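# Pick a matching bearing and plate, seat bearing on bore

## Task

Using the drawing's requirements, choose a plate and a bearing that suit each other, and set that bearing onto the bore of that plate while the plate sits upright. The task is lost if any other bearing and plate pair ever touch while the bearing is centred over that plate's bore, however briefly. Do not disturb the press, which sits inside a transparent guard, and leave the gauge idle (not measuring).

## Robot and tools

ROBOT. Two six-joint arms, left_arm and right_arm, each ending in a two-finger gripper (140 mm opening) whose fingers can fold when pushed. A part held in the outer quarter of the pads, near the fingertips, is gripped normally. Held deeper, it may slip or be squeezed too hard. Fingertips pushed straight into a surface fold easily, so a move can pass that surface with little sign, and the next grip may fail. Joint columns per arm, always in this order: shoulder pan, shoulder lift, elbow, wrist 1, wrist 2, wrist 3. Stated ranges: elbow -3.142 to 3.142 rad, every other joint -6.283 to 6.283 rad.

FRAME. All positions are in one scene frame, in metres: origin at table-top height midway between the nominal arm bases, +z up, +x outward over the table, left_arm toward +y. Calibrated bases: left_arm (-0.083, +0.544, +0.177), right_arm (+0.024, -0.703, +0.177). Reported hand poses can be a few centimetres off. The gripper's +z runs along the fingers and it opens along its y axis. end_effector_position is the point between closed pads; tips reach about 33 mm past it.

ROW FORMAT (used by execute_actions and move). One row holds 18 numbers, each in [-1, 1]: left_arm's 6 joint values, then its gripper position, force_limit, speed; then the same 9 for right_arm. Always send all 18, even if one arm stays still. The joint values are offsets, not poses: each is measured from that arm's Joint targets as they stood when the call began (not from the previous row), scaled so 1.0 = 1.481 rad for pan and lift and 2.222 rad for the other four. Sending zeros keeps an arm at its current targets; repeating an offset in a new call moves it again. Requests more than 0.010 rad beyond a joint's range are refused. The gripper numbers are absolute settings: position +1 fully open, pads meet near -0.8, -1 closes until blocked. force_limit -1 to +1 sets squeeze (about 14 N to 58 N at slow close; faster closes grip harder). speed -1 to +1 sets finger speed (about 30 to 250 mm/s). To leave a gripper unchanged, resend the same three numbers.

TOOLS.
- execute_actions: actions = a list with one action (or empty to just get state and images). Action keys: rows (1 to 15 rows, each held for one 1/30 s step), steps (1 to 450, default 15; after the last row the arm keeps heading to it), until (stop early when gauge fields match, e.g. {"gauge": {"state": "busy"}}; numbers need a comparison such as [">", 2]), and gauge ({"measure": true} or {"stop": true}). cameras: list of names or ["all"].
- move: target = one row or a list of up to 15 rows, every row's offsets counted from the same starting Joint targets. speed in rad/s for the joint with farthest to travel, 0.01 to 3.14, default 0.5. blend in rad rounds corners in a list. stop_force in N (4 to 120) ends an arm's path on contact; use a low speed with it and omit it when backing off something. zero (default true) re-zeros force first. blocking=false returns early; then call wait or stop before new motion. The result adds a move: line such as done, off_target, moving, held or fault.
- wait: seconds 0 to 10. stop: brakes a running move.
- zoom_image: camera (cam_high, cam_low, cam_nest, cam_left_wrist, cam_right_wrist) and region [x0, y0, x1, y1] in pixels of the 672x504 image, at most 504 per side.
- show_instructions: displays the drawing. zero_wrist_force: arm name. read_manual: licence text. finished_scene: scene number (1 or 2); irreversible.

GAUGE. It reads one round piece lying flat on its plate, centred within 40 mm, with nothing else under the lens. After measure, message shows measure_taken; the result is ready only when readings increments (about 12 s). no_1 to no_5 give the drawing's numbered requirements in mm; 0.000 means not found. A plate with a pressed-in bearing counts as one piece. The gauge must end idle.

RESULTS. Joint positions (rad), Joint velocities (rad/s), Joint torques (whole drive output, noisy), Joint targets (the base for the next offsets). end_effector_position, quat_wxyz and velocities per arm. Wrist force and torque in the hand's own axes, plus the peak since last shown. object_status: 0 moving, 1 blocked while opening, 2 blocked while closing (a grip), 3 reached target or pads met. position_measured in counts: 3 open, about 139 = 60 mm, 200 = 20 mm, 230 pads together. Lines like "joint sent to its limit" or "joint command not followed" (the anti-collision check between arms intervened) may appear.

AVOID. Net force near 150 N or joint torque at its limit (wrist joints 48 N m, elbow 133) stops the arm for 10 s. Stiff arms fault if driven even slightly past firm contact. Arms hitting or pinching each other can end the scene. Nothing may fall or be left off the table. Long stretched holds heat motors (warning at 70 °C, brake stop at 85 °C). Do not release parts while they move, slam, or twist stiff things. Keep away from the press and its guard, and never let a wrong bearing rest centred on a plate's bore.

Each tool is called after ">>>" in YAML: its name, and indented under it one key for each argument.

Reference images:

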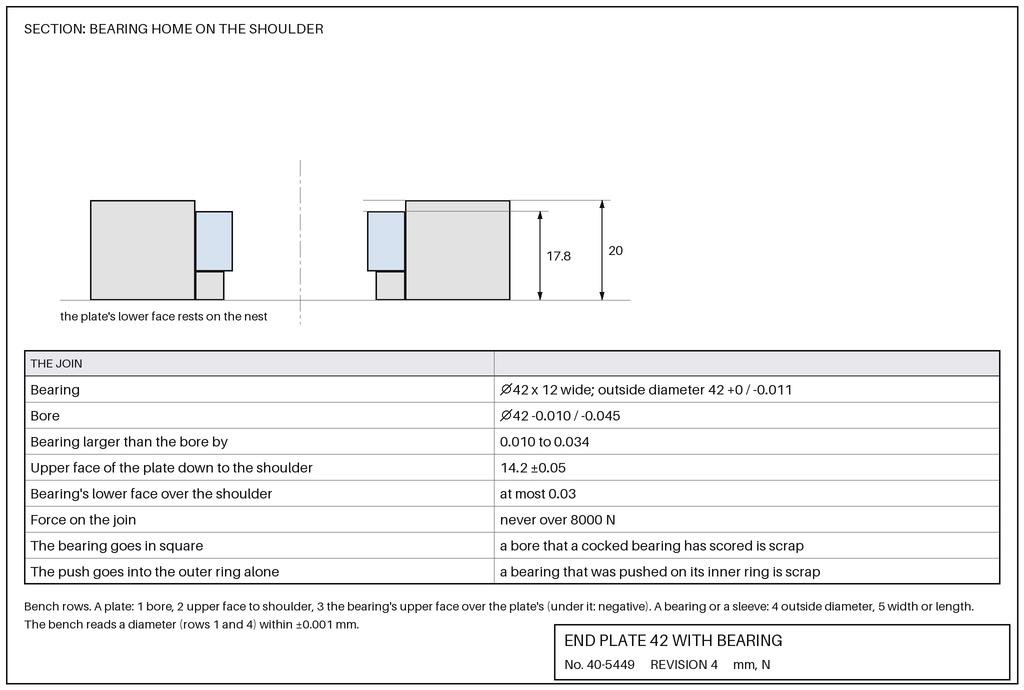

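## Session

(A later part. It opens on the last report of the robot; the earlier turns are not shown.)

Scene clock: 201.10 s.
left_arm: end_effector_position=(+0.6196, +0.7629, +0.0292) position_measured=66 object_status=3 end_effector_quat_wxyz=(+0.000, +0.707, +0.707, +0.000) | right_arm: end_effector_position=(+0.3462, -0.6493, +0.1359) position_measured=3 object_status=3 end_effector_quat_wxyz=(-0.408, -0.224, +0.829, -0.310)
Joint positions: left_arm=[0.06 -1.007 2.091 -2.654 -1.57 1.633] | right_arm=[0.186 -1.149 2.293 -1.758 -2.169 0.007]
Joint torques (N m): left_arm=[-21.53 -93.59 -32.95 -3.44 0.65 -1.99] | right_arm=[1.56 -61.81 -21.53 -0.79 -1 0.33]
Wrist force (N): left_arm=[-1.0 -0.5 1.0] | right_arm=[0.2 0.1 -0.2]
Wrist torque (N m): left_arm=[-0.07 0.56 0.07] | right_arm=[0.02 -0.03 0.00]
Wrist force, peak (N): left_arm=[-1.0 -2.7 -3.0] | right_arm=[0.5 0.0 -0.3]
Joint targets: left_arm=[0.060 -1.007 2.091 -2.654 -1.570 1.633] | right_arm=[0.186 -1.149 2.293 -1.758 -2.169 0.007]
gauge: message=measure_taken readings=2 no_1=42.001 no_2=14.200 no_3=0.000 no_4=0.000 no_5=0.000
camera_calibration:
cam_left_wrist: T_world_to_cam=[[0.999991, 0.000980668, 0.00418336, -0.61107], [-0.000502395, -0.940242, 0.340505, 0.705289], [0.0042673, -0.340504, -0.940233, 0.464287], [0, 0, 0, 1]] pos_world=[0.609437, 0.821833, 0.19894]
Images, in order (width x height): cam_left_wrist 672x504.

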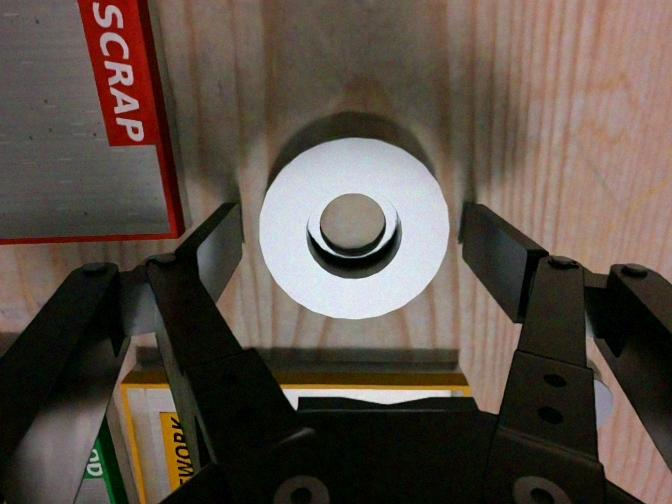

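>>> move:
  target:
    - [0,-0.0756,-0.0054,0.0554,0,0,0.5,0,-1,0,0,0,0,0,0,1,1,1]
    - [-0.3348,-0.2285,0.1050,0.0469,0,-0.2233,0.5,0,-1,0,0,0,0,0,0,1,1,1]
    - [-0.3348,-0.1066,0.1176,-0.0468,0,-0.2233,0.5,0,-1,0,0,0,0,0,0,1,1,1]
  speed: [0.15,0.5,0.2]
  blend: [0.02,0.02,0]
  cameras: ["cam_left_wrist"]

Scene clock: 213.27 s.
left_arm: end_effector_position=(+0.5128, +0.4608, +0.0494) position_measured=66 object_status=3 end_effector_quat_wxyz=(+0.000, +0.707, +0.707, +0.000) | right_arm: end_effector_position=(+0.3462, -0.6493, +0.1359) position_measured=3 object_status=3 end_effector_quat_wxyz=(-0.408, -0.224, +0.829, -0.310)
Joint positions: left_arm=[-0.436 -1.165 2.352 -2.758 -1.57 1.137] | right_arm=[0.186 -1.149 2.293 -1.758 -2.169 0.007]
Joint torques (N m): left_arm=[-20.81 -63.82 -30.5 -4.25 0.49 -3.17] | right_arm=[0.79 -60.82 -21.69 -0.89 -1.25 0.5]
Wrist force (N): left_arm=[-0.5 -0.3 0.8] | right_arm=[0.2 0.3 0.1]
Wrist torque (N m): left_arm=[-0.01 0.43 0.11] | right_arm=[0.06 -0.05 0.01]
Wrist force, peak (N): left_arm=[-4.3 -2.7 -0.9] | right_arm=[0.4 0.7 0.1]
Joint targets: left_arm=[-0.436 -1.165 2.352 -2.758 -1.570 1.137] | right_arm=[0.186 -1.149 2.293 -1.758 -2.169 0.007]
gauge: message=measure_taken readings=2 no_1=42.001 no_2=14.200 no_3=0.000 no_4=0.000 no_5=0.000
move: done
camera_calibration:
cam_left_wrist: T_world_to_cam=[[0.999988, 0.00118662, 0.00474714, -0.50409], [-0.000500264, -0.940275, 0.340417, 0.414379], [0.00486756, -0.340415, -0.940263, 0.380434], [0, 0, 0, 1]] pos_world=[0.502439, 0.519733, 0.219039]
Images, in order (width x height): cam_left_wrist 672x504.

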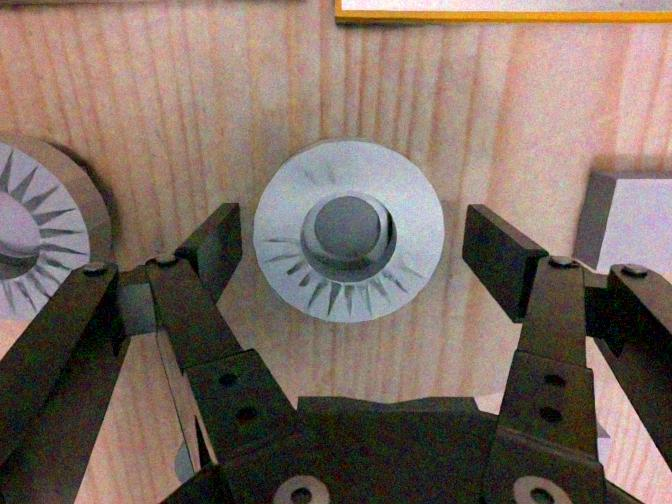

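>>> execute_actions:
  actions:
    - {"rows":[[0,0,0,0,0,0,-1,0,-0.7,0,0,0,0,0,0,1,1,1]],"steps":50}

>>> move:
  target:
    - [0,-0.1218,-0.0125,0.0937,0,0,-1,0,-0.7,0,0,0,0,0,0,1,1,1]
    - [0.2608,-0.0088,-0.2185,0.2244,0,0.1738,-1,0,-0.7,0,0,0,0,0,0,1,1,1]
    - [0.2946,0.1107,-0.2211,0.1474,0,0.1963,-1,0,-0.7,0,0,0,0,0,0,1,1,1]
    - [0.3223,0.2667,-0.4217,0.2440,0,0.2147,-1,0,-0.7,0,0,0,0,0,0,1,1,1]
    - [0.3223,0.2916,-0.4187,0.2244,0,0.2147,-1,0,-0.7,0,0,0,0,0,0,1,1,1]
  speed: [0.2,0.5,0.4,0.4,0.1]
  blend: [0.04,0.05,0.05,0.01,0]

>>> move:
  target: [0,0.0114,0.0005,-0.0084,0,0,-1,0,-0.7,0,0,0,0,0,0,1,1,1]
  speed: 0.01
  stop_force: 5

>>> execute_actions:
  actions:
    - {"rows":[[0,0,0,0,0,0,0.5,0,-1,0,0,0,0,0,0,1,1,1]],"steps":34}

>>> move:
  target:
    - [0,-0.0317,-0.0036,0.0248,0,0,0.5,0,-1,0,0,0,0,0,0,1,1,1]
    - [-0.0282,-0.1878,0.1970,-0.0717,0,-0.0184,0.5,0,-1,0,0,0,0,0,0,1,1,1]
    - [-0.0619,-0.3072,0.1996,0.0052,0,-0.0409,0.5,0,-1,0,0,0,0,0,0,1,1,1]
  speed: [0.1,0.5,0.5]
  blend: [0.01,0.04,0]
  cameras: ["cam_left_wrist"]

>>> execute_actions:
  actions:
    - {"gauge":{"measure":true},"steps":450,"until":{"gauge":{"readings":[">=",3]}}}

Scene clock: 230.43 s.
left_arm: end_effector_position=(+0.5130, +0.4607, +0.0495) position_measured=104 object_status=2 end_effector_quat_wxyz=(+0.000, +0.707, +0.707, +0.000) | right_arm: end_effector_position=(+0.3462, -0.6493, +0.1359) position_measured=3 object_status=3 end_effector_quat_wxyz=(-0.408, -0.224, +0.829, -0.310)
Joint positions: left_arm=[-0.436 -1.165 2.352 -2.758 -1.57 1.137] | right_arm=[0.186 -1.149 2.293 -1.758 -2.169 0.007]
Joint torques (N m): left_arm=[-0.64 -37.37 -23.07 -5.85 0.55 -3.16] | right_arm=[0.29 -61.1 -21.14 -0.89 -1.25 0.49]
Wrist force (N): left_arm=[1.2 -6.8 -20.2] | right_arm=[0.3 0.1 -0.2]
Wrist torque (N m): left_arm=[0.05 0.53 0.14] | right_arm=[0.03 -0.06 0.00]
Wrist force, peak (N): left_arm=[1.1 -6.7 -20.4] | right_arm=[0.5 0.4 -0.1]
Joint targets: left_arm=[-0.436 -1.165 2.352 -2.758 -1.570 1.137] | right_arm=[0.186 -1.149 2.293 -1.758 -2.169 0.007]
gauge: message=measure_taken readings=2 no_1=42.001 no_2=14.200 no_3=0.000 no_4=0.000 no_5=0.000

Scene clock: 234.67 s.
left_arm: end_effector_position=(+0.9250, +0.7630, +0.0626) position_measured=104 object_status=2 end_effector_quat_wxyz=(+0.000, +0.707, +0.707, +0.000) end_effector_velocity=(-0.001, -0.002, +0.004) end_effector_angular_velocity=(-0.002, +0.003, -0.001) | right_arm: end_effector_position=(+0.3462, -0.6493, +0.1359) position_measured=3 object_status=3 end_effector_quat_wxyz=(-0.408, -0.224, +0.829, -0.310)
Joint positions: left_arm=[0.041 -0.732 1.422 -2.26 -1.57 1.614] | right_arm=[0.186 -1.149 2.293 -1.758 -2.169 0.007]
Joint velocities: left_arm=[-0.001 -0.005 0.001 0.007 -0.002 0] | right_arm=[within noise]
Joint torques (N m): left_arm=[-23.02 -129.59 -46.33 -1.92 0.73 -3.15] | right_arm=[1.29 -60.49 -21.96 -0.69 -1.04 0.52]
Wrist force (N): left_arm=[-0.8 -0.4 2.6] | right_arm=[0.4 0.4 -0.2]
Wrist torque (N m): left_arm=[-0.05 0.53 0.09] | right_arm=[0.09 -0.09 0.00]
Wrist force, peak (N): left_arm=[1.3 -6.4 -19.4] | right_arm=[0.1 0.6 -0.5]
Joint targets: left_arm=[0.041 -0.733 1.422 -2.260 -1.570 1.614] | right_arm=[0.186 -1.149 2.293 -1.758 -2.169 0.007]
gauge: message=measure_taken readings=2 no_1=42.001 no_2=14.200 no_3=0.000 no_4=0.000 no_5=0.000
move: done

Scene clock: 237.00 s.
left_arm: end_effector_position=(+0.9254, +0.7630, +0.0539) position_measured=104 object_status=2 end_effector_quat_wxyz=(+0.000, +0.707, +0.707, +0.000) | right_arm: end_effector_position=(+0.3462, -0.6493, +0.1359) position_measured=3 object_status=3 end_effector_quat_wxyz=(-0.408, -0.224, +0.829, -0.310)
Joint positions: left_arm=[0.041 -0.723 1.423 -2.271 -1.57 1.614] | right_arm=[0.186 -1.149 2.293 -1.758 -2.169 0.007]
Joint torques (N m): left_arm=[-20.88 -123.53 -34.06 -2.02 0.79 -3.16] | right_arm=[0.29 -60.68 -21.86 -0.77 -1.33 0.47]
Wrist force (N): left_arm=[-0.6 0.5 -0.7] | right_arm=[0.2 0.3 0.0]
Wrist torque (N m): left_arm=[-0.23 0.52 0.10] | right_arm=[0.06 -0.05 0.00]
Wrist force, peak (N): left_arm=[-0.5 -4.2 -12.5] | right_arm=[0.3 0.2 -0.6]
Joint targets: left_arm=[0.041 -0.723 1.423 -2.271 -1.570 1.614] | right_arm=[0.186 -1.149 2.293 -1.758 -2.169 0.007]
gauge: message=measure_taken readings=2 no_1=42.001 no_2=14.200 no_3=0.000 no_4=0.000 no_5=0.000
move: contact (left_arm)

Scene clock: 238.33 s.
left_arm: end_effector_position=(+0.9254, +0.7630, +0.0539) position_measured=66 object_status=3 end_effector_quat_wxyz=(+0.000, +0.707, +0.707, +0.000) | right_arm: end_effector_position=(+0.3462, -0.6493, +0.1359) position_measured=3 object_status=3 end_effector_quat_wxyz=(-0.408, -0.224, +0.829, -0.310)
Joint positions: left_arm=[0.041 -0.723 1.423 -2.271 -1.57 1.614] | right_arm=[0.186 -1.149 2.293 -1.758 -2.169 0.007]
Joint torques (N m): left_arm=[-21.32 -127.19 -38.58 -6.02 0.65 -3] | right_arm=[1.22 -62.24 -21.65 -0.88 -1.25 0.39]
Wrist force (N): left_arm=[-0.6 -0.6 0.6] | right_arm=[0.2 -0.1 -0.3]
Wrist torque (N m): left_arm=[-0.09 0.49 0.10] | right_arm=[-0.01 -0.03 0.00]
Wrist force, peak (N): left_arm=[-0.8 -0.9 2.5] | right_arm=[0.6 0.1 -0.1]
Joint targets: left_arm=[0.041 -0.723 1.423 -2.271 -1.570 1.614] | right_arm=[0.186 -1.149 2.293 -1.758 -2.169 0.007]
gauge: message=measure_taken readings=2 no_1=42.001 no_2=14.200 no_3=0.000 no_4=0.000 no_5=0.000

Scene clock: 240.60 s.
left_arm: end_effector_position=(+0.7208, +0.6803, +0.2195) position_measured=66 object_status=3 end_effector_quat_wxyz=(+0.000, +0.707, +0.707, +0.000) | right_arm: end_effector_position=(+0.3462, -0.6493, +0.1359) position_measured=3 object_status=3 end_effector_quat_wxyz=(-0.408, -0.224, +0.829, -0.310)
Joint positions: left_arm=[-0.05 -1.178 1.866 -2.259 -1.57 1.523] | right_arm=[0.186 -1.149 2.293 -1.758 -2.169 0.007]
Joint torques (N m): left_arm=[17.1 -94.07 -35.92 -3.52 0.66 1.71] | right_arm=[0.13 -60.74 -21.88 -0.81 -1.22 0.44]
Wrist force (N): left_arm=[-0.8 -0.6 0.6] | right_arm=[0.0 0.1 -0.3]
Wrist torque (N m): left_arm=[-0.07 0.50 0.06] | right_arm=[0.04 -0.01 0.01]
Wrist force, peak (N): left_arm=[-2.5 -1.9 -5.3] | right_arm=[0.0 0.1 -0.7]
Joint targets: left_arm=[-0.050 -1.178 1.866 -2.259 -1.570 1.523] | right_arm=[0.186 -1.149 2.293 -1.758 -2.169 0.007]
gauge: message=measure_taken readings=2 no_1=42.001 no_2=14.200 no_3=0.000 no_4=0.000 no_5=0.000
move: done
camera_calibration:
cam_left_wrist: T_world_to_cam=[[0.999988, 0.000622763, 0.00495313, -0.712819], [-0.00110101, -0.940244, 0.3405, 0.563306], [0.0048692, -0.340501, -0.940231, 0.614226], [0, 0, 0, 1]] pos_world=[0.710439, 0.739233, 0.389239]
Images, in order (width x height): cam_left_wrist 672x504.

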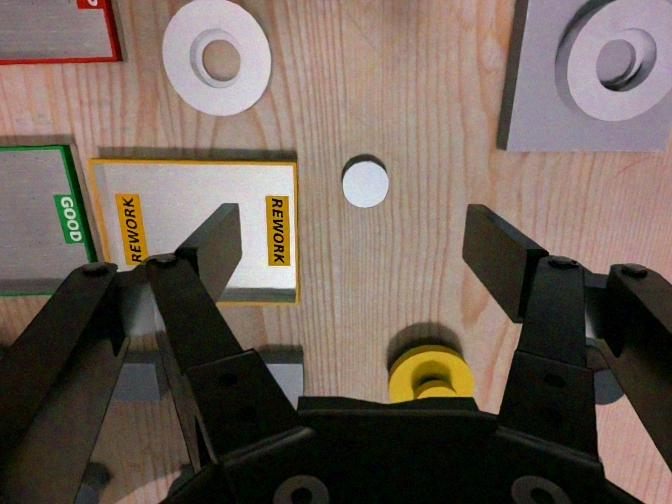

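Scene clock: 252.80 s.
left_arm: end_effector_position=(+0.7208, +0.6804, +0.2197) position_measured=66 object_status=3 end_effector_quat_wxyz=(+0.000, +0.707, +0.707, +0.000) | right_arm: end_effector_position=(+0.3462, -0.6493, +0.1359) position_measured=3 object_status=3 end_effector_quat_wxyz=(-0.408, -0.224, +0.829, -0.310)
Joint positions: left_arm=[-0.05 -1.178 1.866 -2.259 -1.57 1.523] | right_arm=[0.186 -1.149 2.293 -1.758 -2.169 0.007]
Joint torques (N m): left_arm=[17.31 -94.02 -48.23 -2.25 0.17 2.06] | right_arm=[0.27 -61.65 -21.38 -0.78 -1.19 0.69]
Wrist force (N): left_arm=[-0.8 -0.2 0.5] | right_arm=[0.1 0.1 0.1]
Wrist torque (N m): left_arm=[0.00 0.50 0.06] | right_arm=[0.03 -0.02 0.01]
Wrist force, peak (N): left_arm=[-1.1 -0.8 0.8] | right_arm=[0.7 0.3 -0.2]
Joint targets: left_arm=[-0.050 -1.178 1.866 -2.259 -1.570 1.523] | right_arm=[0.186 -1.149 2.293 -1.758 -2.169 0.007]
Tool commands: left_gripper/position=+0.5 left_gripper/force_limit=+0.0 left_gripper/speed=-1.0 right_gripper/position=+1.0 right_gripper/force_limit=+1.0 right_gripper/speed=+1.0
gauge: message=measure_taken readings=3 no_1=41.984 no_2=14.200 no_3=0.000 no_4=0.000 no_5=0.000

>>> move:
  target:
    - [-0.0156,0.1114,0.0077,-0.0818,0,-0.0105,0.12,-0.3,0,0,0,0,0,0,0,1,1,1]
    - [-0.0156,0.1703,0.0121,-0.1252,0,-0.0105,0.12,-0.3,0,0,0,0,0,0,0,1,1,1]
  speed: [0.4,0.15]
  cameras: ["cam_left_wrist"]

>>> zoom_image:
  camera: "cam_left_wrist"
  region: [240, 100, 460, 320]

Scene clock: 270.23 s.
left_arm: end_effector_position=(+0.7399, +0.6606, +0.0353) position_measured=114 object_status=3 end_effector_quat_wxyz=(+0.000, +0.707, +0.707, +0.000) | right_arm: end_effector_position=(+0.3462, -0.6493, +0.1359) position_measured=3 object_status=3 end_effector_quat_wxyz=(-0.408, -0.224, +0.829, -0.310)
Joint positions: left_arm=[-0.073 -0.925 1.893 -2.538 -1.57 1.5] | right_arm=[0.186 -1.149 2.293 -1.758 -2.169 0.007]
Joint torques (N m): left_arm=[17.07 -102.69 -37.28 -2.36 -0.17 2.02] | right_arm=[0.81 -61.26 -22.22 -0.65 -1.06 0.51]
Wrist force (N): left_arm=[-1.0 -0.2 0.4] | right_arm=[0.1 0.3 -0.2]
Wrist torque (N m): left_arm=[0.00 0.55 0.25] | right_arm=[0.07 -0.03 0.01]
Wrist force, peak (N): left_arm=[-1.6 -0.1 5.3] | right_arm=[0.2 0.0 -0.9]
Joint targets: left_arm=[-0.073 -0.926 1.893 -2.537 -1.570 1.500] | right_arm=[0.186 -1.149 2.293 -1.758 -2.169 0.007]
gauge: message=measure_taken readings=3 no_1=41.984 no_2=14.200 no_3=0.000 no_4=0.000 no_5=0.000
move: done
camera_calibration:
cam_left_wrist: T_world_to_cam=[[0.999992, 0.000970574, 0.0038671, -0.731221], [-0.000403692, -0.940286, 0.340386, 0.607069], [0.00396655, -0.340384, -0.940278, 0.434818], [0, 0, 0, 1]] pos_world=[0.729736, 0.719534, 0.20504]
Images, in order (width x height): cam_left_wrist 672x504.

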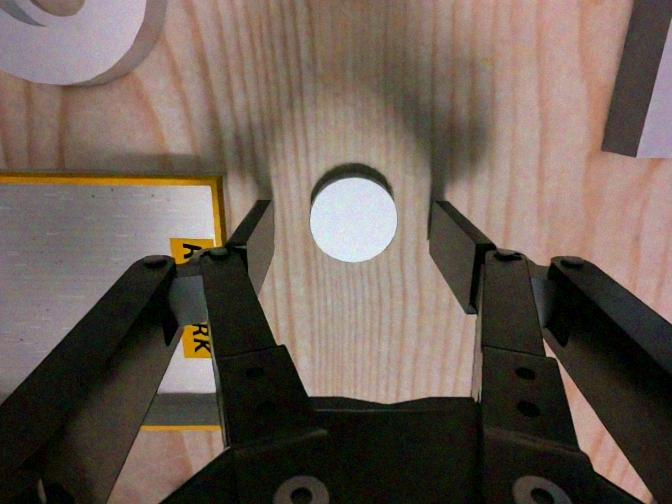

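Scaled by 2.291 from the camera's 672x504 image, which has a finer 960x720 frame.

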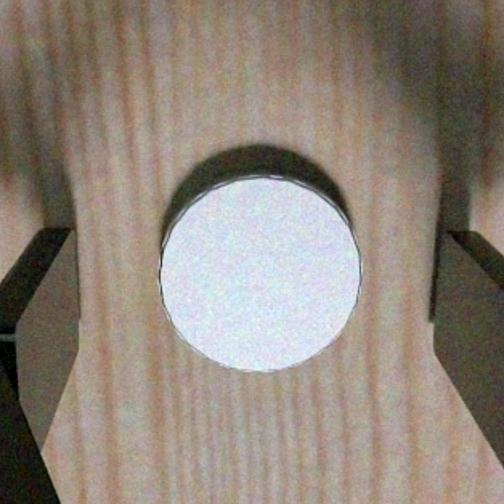

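>>> execute_actions:
  actions:
    - {"rows":[[0,0,0,0,0,0,-1,-0.3,-1,0,0,0,0,0,0,1,1,1]],"steps":70}

>>> move:
  target:
    - [0,-0.0587,-0.0045,0.0433,0,0,-1,-0.3,-1,0,0,0,0,0,0,1,1,1]
    - [0.0770,0.1053,-0.2151,0.1446,0,0.0513,-1,-0.3,-1,0,0,0,0,0,0,1,1,1]
  speed: [0.15,0.3]
  blend: [0.02,0]
  cameras: ["cam_left_wrist"]

>>> zoom_image:
  camera: "cam_left_wrist"
  region: [240, 100, 460, 320]

>>> zoom_image:
  camera: "cam_left_wrist"
  region: [290, 150, 410, 280]

Scene clock: 282.47 s.
left_arm: end_effector_position=(+0.7401, +0.6606, +0.0355) position_measured=168 object_status=2 end_effector_quat_wxyz=(+0.000, +0.707, +0.707, +0.000) | right_arm: end_effector_position=(+0.3462, -0.6493, +0.1359) position_measured=3 object_status=3 end_effector_quat_wxyz=(-0.408, -0.224, +0.829, -0.310)
Joint positions: left_arm=[-0.073 -0.926 1.893 -2.537 -1.57 1.5] | right_arm=[0.186 -1.149 2.293 -1.758 -2.169 0.007]
Joint torques (N m): left_arm=[0.11 -89.03 -34.94 -5.24 -0.07 1.85] | right_arm=[0.1 -61.16 -22.05 -0.74 -1.24 0.65]
Wrist force (N): left_arm=[-1.0 -2.3 -4.9] | right_arm=[-0.1 0.1 -0.2]
Wrist torque (N m): left_arm=[0.05 0.54 0.24] | right_arm=[0.03 0.02 0.00]
Wrist force, peak (N): left_arm=[-0.9 -2.5 -5.3] | right_arm=[0.6 0.3 0.1]
Joint targets: left_arm=[-0.073 -0.926 1.893 -2.537 -1.570 1.500] | right_arm=[0.186 -1.149 2.293 -1.758 -2.169 0.007]
gauge: message=measure_taken readings=3 no_1=41.984 no_2=14.200 no_3=0.000 no_4=0.000 no_5=0.000

Scene clock: 285.10 s.
left_arm: end_effector_position=(+0.9252, +0.7624, +0.0990) position_measured=168 object_status=2 end_effector_quat_wxyz=(+0.000, +0.707, +0.707, +0.000) | right_arm: end_effector_position=(+0.3462, -0.6493, +0.1359) position_measured=3 object_status=3 end_effector_quat_wxyz=(-0.408, -0.224, +0.829, -0.310)
Joint positions: left_arm=[0.041 -0.769 1.415 -2.216 -1.57 1.614] | right_arm=[0.186 -1.149 2.293 -1.758 -2.169 0.007]
Joint torques (N m): left_arm=[-22.15 -118.31 -45.82 -6.49 -0.2 -3.07] | right_arm=[1.34 -61.49 -21.87 -0.86 -1.26 0.5]
Wrist force (N): left_arm=[-0.8 -0.2 1.7] | right_arm=[0.2 0.1 -0.6]
Wrist torque (N m): left_arm=[-0.01 0.54 0.21] | right_arm=[0.03 -0.04 0.00]
Wrist force, peak (N): left_arm=[-0.5 -2.1 -4.1] | right_arm=[0.2 0.3 -0.5]
Joint targets: left_arm=[0.041 -0.770 1.415 -2.216 -1.570 1.614] | right_arm=[0.186 -1.149 2.293 -1.758 -2.169 0.007]
gauge: message=measure_taken readings=3 no_1=41.984 no_2=14.200 no_3=0.000 no_4=0.000 no_5=0.000
move: done
camera_calibration:
cam_left_wrist: T_world_to_cam=[[0.999989, 0.00117712, 0.00443094, -0.917086], [-0.000401989, -0.940242, 0.340506, 0.681112], [0.00456697, -0.340504, -0.940232, 0.528166], [0, 0, 0, 1]] pos_world=[0.914938, 0.821333, 0.268739]
Images, in order (width x height): cam_left_wrist 672x504.

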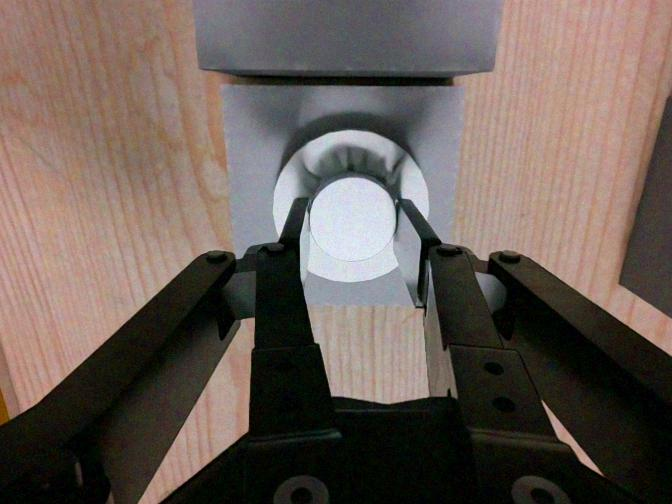

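Scaled by 2.291 from the camera's 672x504 image, which has a finer 960x720 frame.

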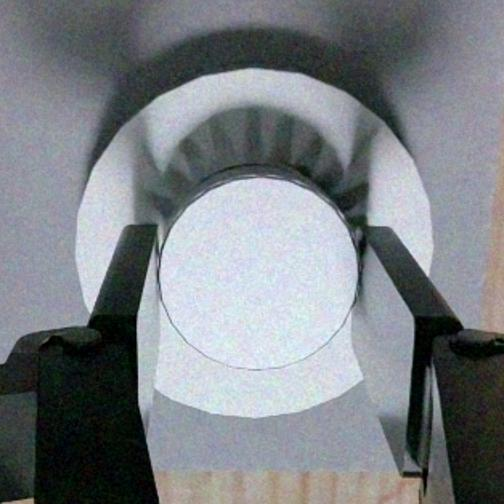

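Scaled by 3.877 from the camera's 672x504 image, which has a finer 960x720 frame.

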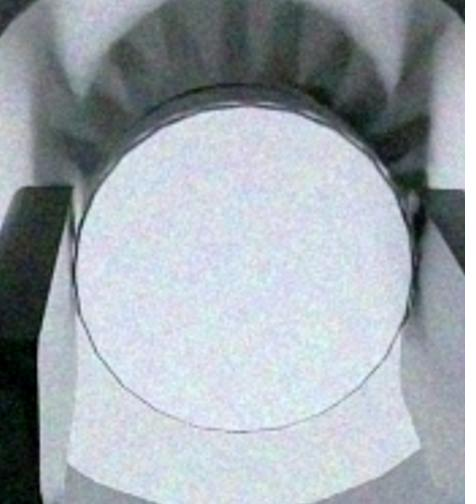

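>>> move:
  target: [-0.0017,0.0076,0.0018,-0.0068,0,-0.0011,-1,-0.3,-1,0,0,0,0,0,0,1,1,1]
  speed: 0.03
  cameras: ["cam_left_wrist"]

>>> zoom_image:
  camera: "cam_left_wrist"
  region: [240, 100, 460, 320]

>>> zoom_image:
  camera: "cam_left_wrist"
  region: [290, 150, 410, 280]

Scene clock: 304.10 s.
left_arm: end_effector_position=(+0.9253, +0.7596, +0.0871) position_measured=168 object_status=2 end_effector_quat_wxyz=(+0.000, +0.707, +0.707, +0.000) | right_arm: end_effector_position=(+0.3462, -0.6493, +0.1359) position_measured=3 object_status=3 end_effector_quat_wxyz=(-0.408, -0.224, +0.829, -0.310)
Joint positions: left_arm=[0.038 -0.758 1.419 -2.232 -1.57 1.611] | right_arm=[0.186 -1.149 2.293 -1.758 -2.169 0.007]
Joint torques (N m): left_arm=[-16.1 -115.45 -37.83 -4.12 -0.34 -2.38] | right_arm=[-0.86 -60.9 -21.88 -0.66 -1.25 0.33]
Wrist force (N): left_arm=[-0.8 -0.7 1.5] | right_arm=[0.2 -0.2 0.1]
Wrist torque (N m): left_arm=[-0.11 0.52 0.32] | right_arm=[-0.03 -0.04 0.01]
Wrist force, peak (N): left_arm=[-0.8 -0.8 1.9] | right_arm=[0.3 0.4 -0.5]
Joint targets: left_arm=[0.038 -0.758 1.419 -2.231 -1.570 1.611] | right_arm=[0.186 -1.149 2.293 -1.758 -2.169 0.007]
gauge: message=measure_taken readings=3 no_1=41.984 no_2=14.200 no_3=0.000 no_4=0.000 no_5=0.000
move: done
camera_calibration:
cam_left_wrist: T_world_to_cam=[[0.999989, 0.000989291, 0.00449964, -0.916994], [-0.00060198, -0.940243, 0.340504, 0.682844], [0.00456761, -0.340504, -0.940232, 0.515963], [0, 0, 0, 1]] pos_world=[0.915038, 0.818633, 0.256739]
Images, in order (width x height): cam_left_wrist 672x504.

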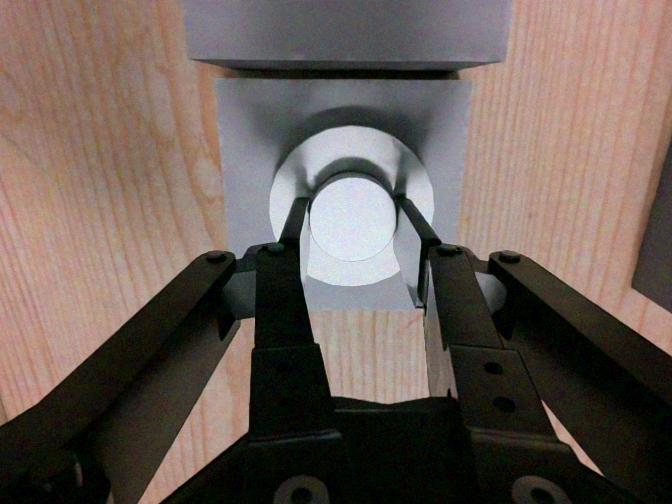

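Scaled by 2.291 from the camera's 672x504 image, which has a finer 960x720 frame.

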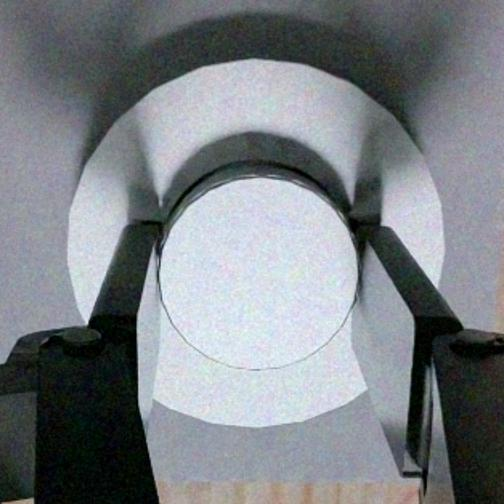

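Scaled by 3.877 from the camera's 672x504 image, which has a finer 960x720 frame.

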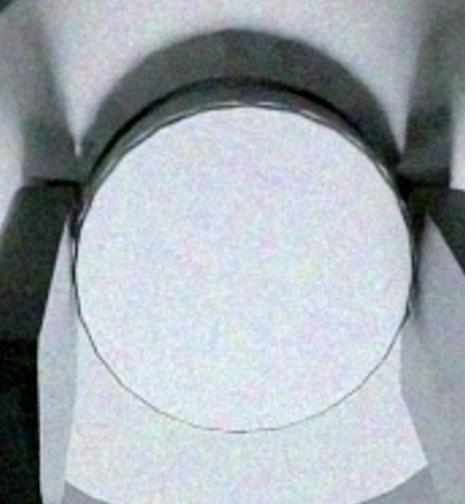

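>>> move:
  target: [-0.00013,0.0183,0.0019,-0.0141,0,-0.00009,-1,-0.3,-1,0,0,0,0,0,0,1,1,1]
  speed: 0.01
  stop_force: 4
  cameras: ["cam_left_wrist"]

>>> zoom_image:
  camera: "cam_left_wrist"
  region: [240, 100, 460, 320]

>>> zoom_image:
  camera: "cam_left_wrist"
  region: [290, 150, 410, 280]

Scene clock: 332.03 s.
left_arm: end_effector_position=(+0.9254, +0.7597, +0.0794) position_measured=168 object_status=2 end_effector_quat_wxyz=(+0.000, +0.707, +0.707, +0.000) | right_arm: end_effector_position=(+0.3462, -0.6493, +0.1359) position_measured=3 object_status=3 end_effector_quat_wxyz=(-0.408, -0.224, +0.829, -0.310)
Joint positions: left_arm=[0.038 -0.75 1.42 -2.241 -1.57 1.611] | right_arm=[0.186 -1.149 2.293 -1.758 -2.169 0.007]
Joint torques (N m): left_arm=[-0.3 -128.91 -43.44 -3.68 -0.63 -0.63] | right_arm=[1.44 -60.86 -21.85 -0.86 -1.31 0.76]
Wrist force (N): left_arm=[-0.4 0.2 3.2] | right_arm=[0.0 0.1 -0.1]
Wrist torque (N m): left_arm=[0.03 0.49 0.32] | right_arm=[0.04 0.00 0.01]
Wrist force, peak (N): left_arm=[-0.9 -3.8 -10.5] | right_arm=[0.0 0.3 -0.7]
Joint targets: left_arm=[0.038 -0.750 1.420 -2.241 -1.570 1.611] | right_arm=[0.186 -1.149 2.293 -1.758 -2.169 0.007]
gauge: message=measure_taken readings=3 no_1=41.984 no_2=14.200 no_3=0.000 no_4=0.000 no_5=0.000
move: contact (left_arm); left_arm: the wrist 1 is farthest, 0.022 rad from its target
camera_calibration:
cam_left_wrist: T_world_to_cam=[[0.999989, 0.000989291, 0.00449964, -0.917059], [-0.00060198, -0.940243, 0.340504, 0.685466], [0.00456761, -0.340504, -0.940232, 0.508722], [0, 0, 0, 1]] pos_world=[0.915138, 0.818633, 0.249039]
Images, in order (width x height): cam_left_wrist 672x504.

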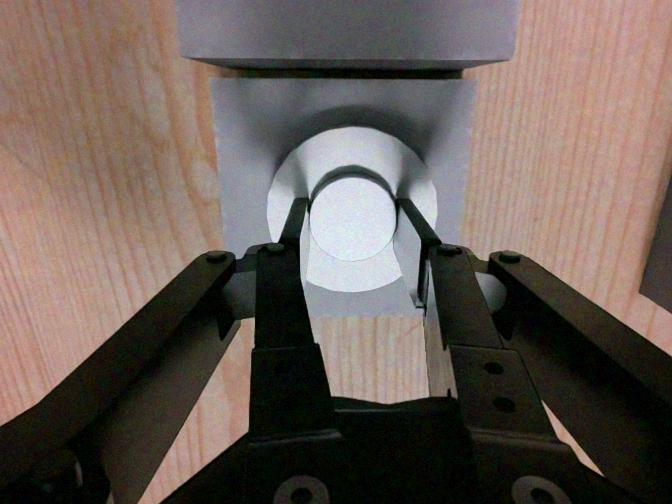

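Scaled by 2.291 from the camera's 672x504 image, which has a finer 960x720 frame.

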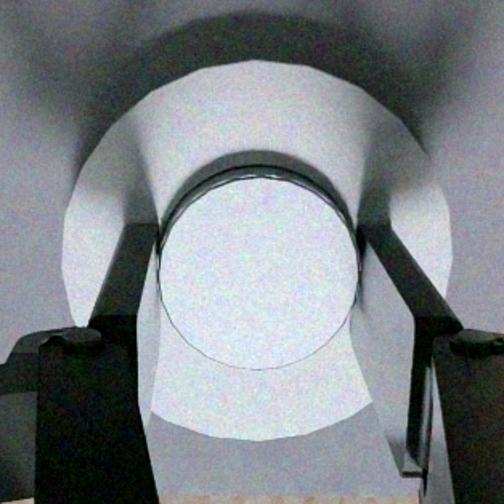

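Scaled by 3.877 from the camera's 672x504 image, which has a finer 960x720 frame.

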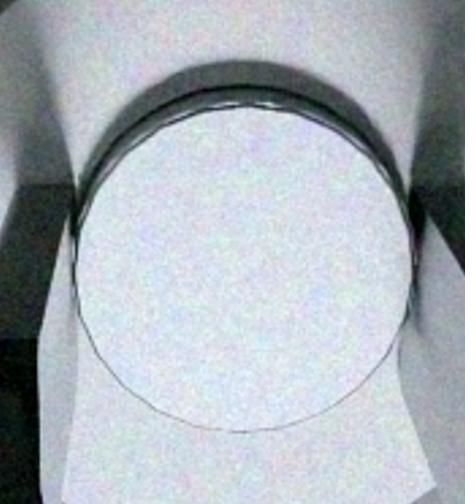

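>>> execute_actions:
  actions:
    - {"rows":[[0,0,0,0,0,0,0.12,-0.3,-1,0,0,0,0,0,0,1,1,1]],"steps":40}
  cameras: ["cam_left_wrist"]

>>> zoom_image:
  camera: "cam_left_wrist"
  region: [240, 100, 460, 320]

Scene clock: 337.20 s.
left_arm: end_effector_position=(+0.9255, +0.7597, +0.0794) position_measured=114 object_status=3 end_effector_quat_wxyz=(+0.000, +0.707, +0.707, +0.000) | right_arm: end_effector_position=(+0.3462, -0.6493, +0.1359) position_measured=3 object_status=3 end_effector_quat_wxyz=(-0.408, -0.224, +0.829, -0.310)
Joint positions: left_arm=[0.038 -0.75 1.42 -2.241 -1.57 1.611] | right_arm=[0.186 -1.149 2.293 -1.758 -2.169 0.007]
Joint torques (N m): left_arm=[-0.84 -112.59 -39.59 -5.74 -0.77 0.52] | right_arm=[-0.17 -61.55 -22.31 -0.87 -1.19 0.63]
Wrist force (N): left_arm=[-0.7 -0.5 1.0] | right_arm=[0.2 0.1 -0.4]
Wrist torque (N m): left_arm=[-0.05 0.50 0.31] | right_arm=[0.03 -0.05 0.01]
Wrist force, peak (N): left_arm=[-0.7 -0.5 3.4] | right_arm=[0.3 -0.1 -0.7]
Joint targets: left_arm=[0.038 -0.750 1.420 -2.241 -1.570 1.611] | right_arm=[0.186 -1.149 2.293 -1.758 -2.169 0.007]
gauge: message=measure_taken readings=3 no_1=41.984 no_2=14.200 no_3=0.000 no_4=0.000 no_5=0.000
camera_calibration:
cam_left_wrist: T_world_to_cam=[[0.999989, 0.00102364, 0.00459355, -0.917211], [-0.000601663, -0.940243, 0.340504, 0.685431], [0.00466761, -0.340503, -0.940232, 0.508724], [0, 0, 0, 1]] pos_world=[0.915239, 0.818633, 0.249139]
Images, in order (width x height): cam_left_wrist 672x504.

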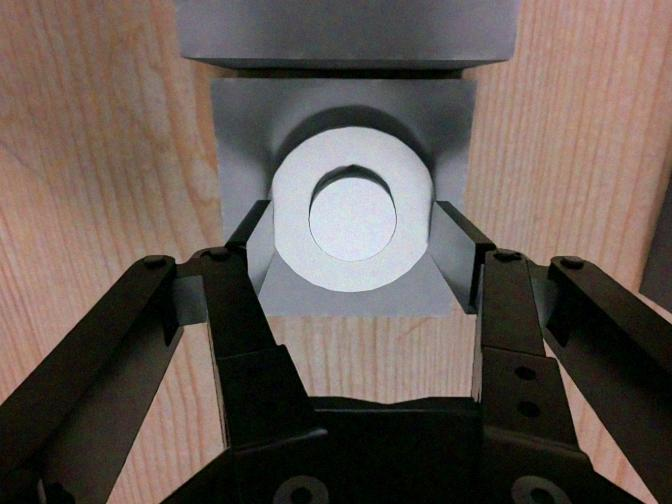

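Scaled by 2.291 from the camera's 672x504 image, which has a finer 960x720 frame.

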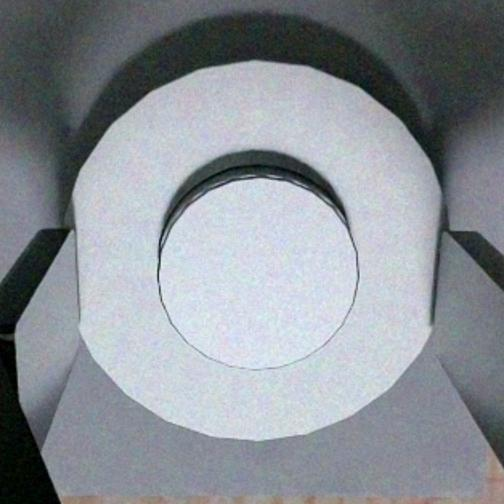

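>>> move:
  target:
    - [0,-0.0173,-0.0022,0.0138,0,0,0.12,-0.3,-1,0,0,0,0,0,0,1,1,1]
    - [-0.0255,-0.1695,0.1983,-0.0852,0,-0.0171,0.12,-0.3,-1,0,0,0,0,0,0,1,1,1]
    - [-0.0592,-0.2890,0.2010,-0.0083,0,-0.0396,0.12,-0.3,-1,0,0,0,0,0,0,1,1,1]
  speed: [0.05,0.4,0.4]
  blend: [0.003,0.04,0]
  cameras: ["cam_left_wrist","cam_high"]

>>> zoom_image:
  camera: "cam_left_wrist"
  region: [500, 0, 672, 160]

>>> zoom_image:
  camera: "cam_high"
  region: [560, 330, 672, 430]

Scene clock: 351.83 s.
left_arm: end_effector_position=(+0.7202, +0.6809, +0.2194) position_measured=114 object_status=3 end_effector_quat_wxyz=(+0.000, +0.707, +0.707, +0.000) | right_arm: end_effector_position=(+0.3462, -0.6493, +0.1359) position_measured=3 object_status=3 end_effector_quat_wxyz=(-0.408, -0.224, +0.829, -0.310)
Joint positions: left_arm=[-0.05 -1.178 1.867 -2.259 -1.57 1.523] | right_arm=[0.186 -1.149 2.293 -1.758 -2.169 0.007]
Joint torques (N m): left_arm=[17.87 -90.77 -36.34 -3.91 -0.79 1.82] | right_arm=[-0.07 -61.53 -22.12 -0.75 -1.31 0.8]
Wrist force (N): left_arm=[-0.8 -0.8 0.6] | right_arm=[0.1 0.1 -0.1]
Wrist torque (N m): left_arm=[-0.12 0.52 0.05] | right_arm=[0.02 -0.03 0.01]
Wrist force, peak (N): left_arm=[-2.0 -1.2 -4.3] | right_arm=[0.5 0.1 -0.5]
Joint targets: left_arm=[-0.050 -1.178 1.867 -2.259 -1.570 1.523] | right_arm=[0.186 -1.149 2.293 -1.758 -2.169 0.007]
gauge: message=measure_taken readings=3 no_1=41.984 no_2=14.200 no_3=0.000 no_4=0.000 no_5=0.000
move: done
camera_calibration:
cam_left_wrist: T_world_to_cam=[[0.999989, 0.00117712, 0.00443094, -0.712426], [-0.000401989, -0.940242, 0.340506, 0.563403], [0.00456697, -0.340504, -0.940232, 0.614556], [0, 0, 0, 1]] pos_world=[0.709838, 0.739833, 0.389139]
Images, in order (width x height): cam_high 672x504, cam_left_wrist 672x504.

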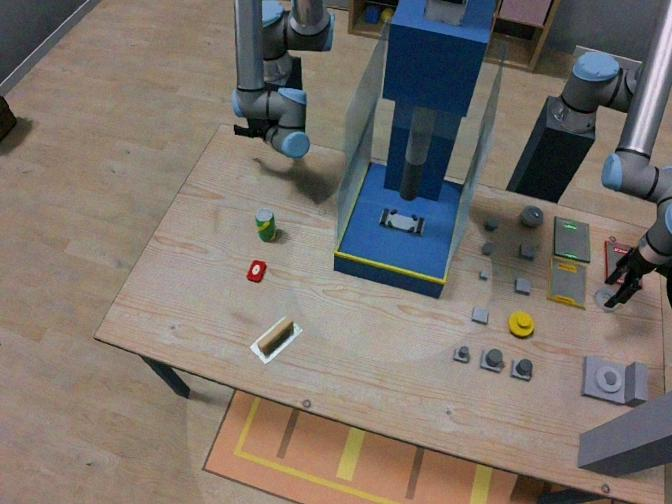

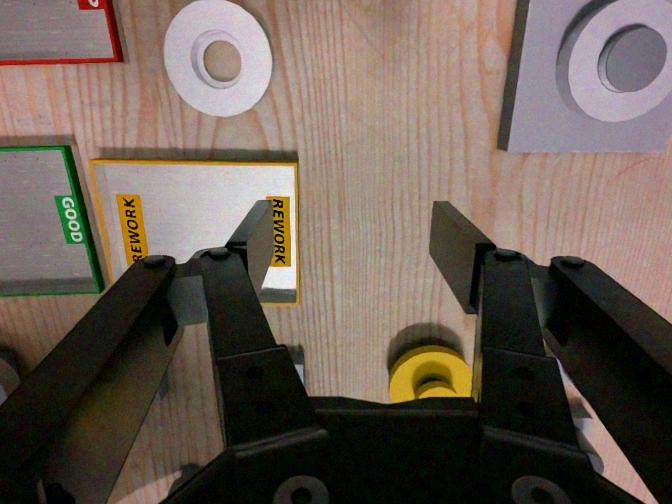

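Scaled by 2.930 from the camera's 672x504 image, which has a finer 960x720 frame.

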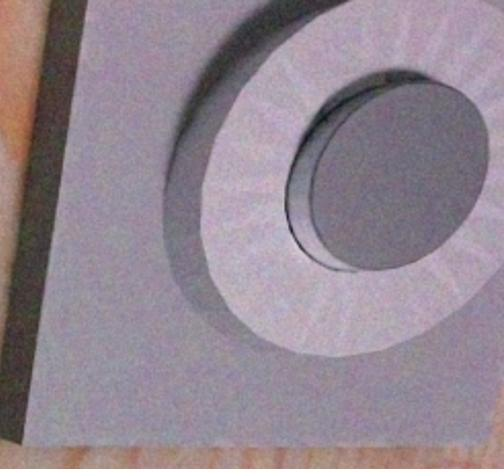

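Scaled by 4.500 from the camera's 672x504 image, which has a finer 960x720 frame.

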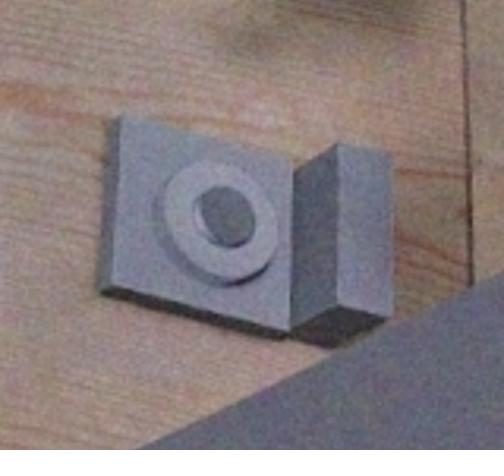

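>>> finished_scene:
  scene: 2

The scene is finished: the task was done.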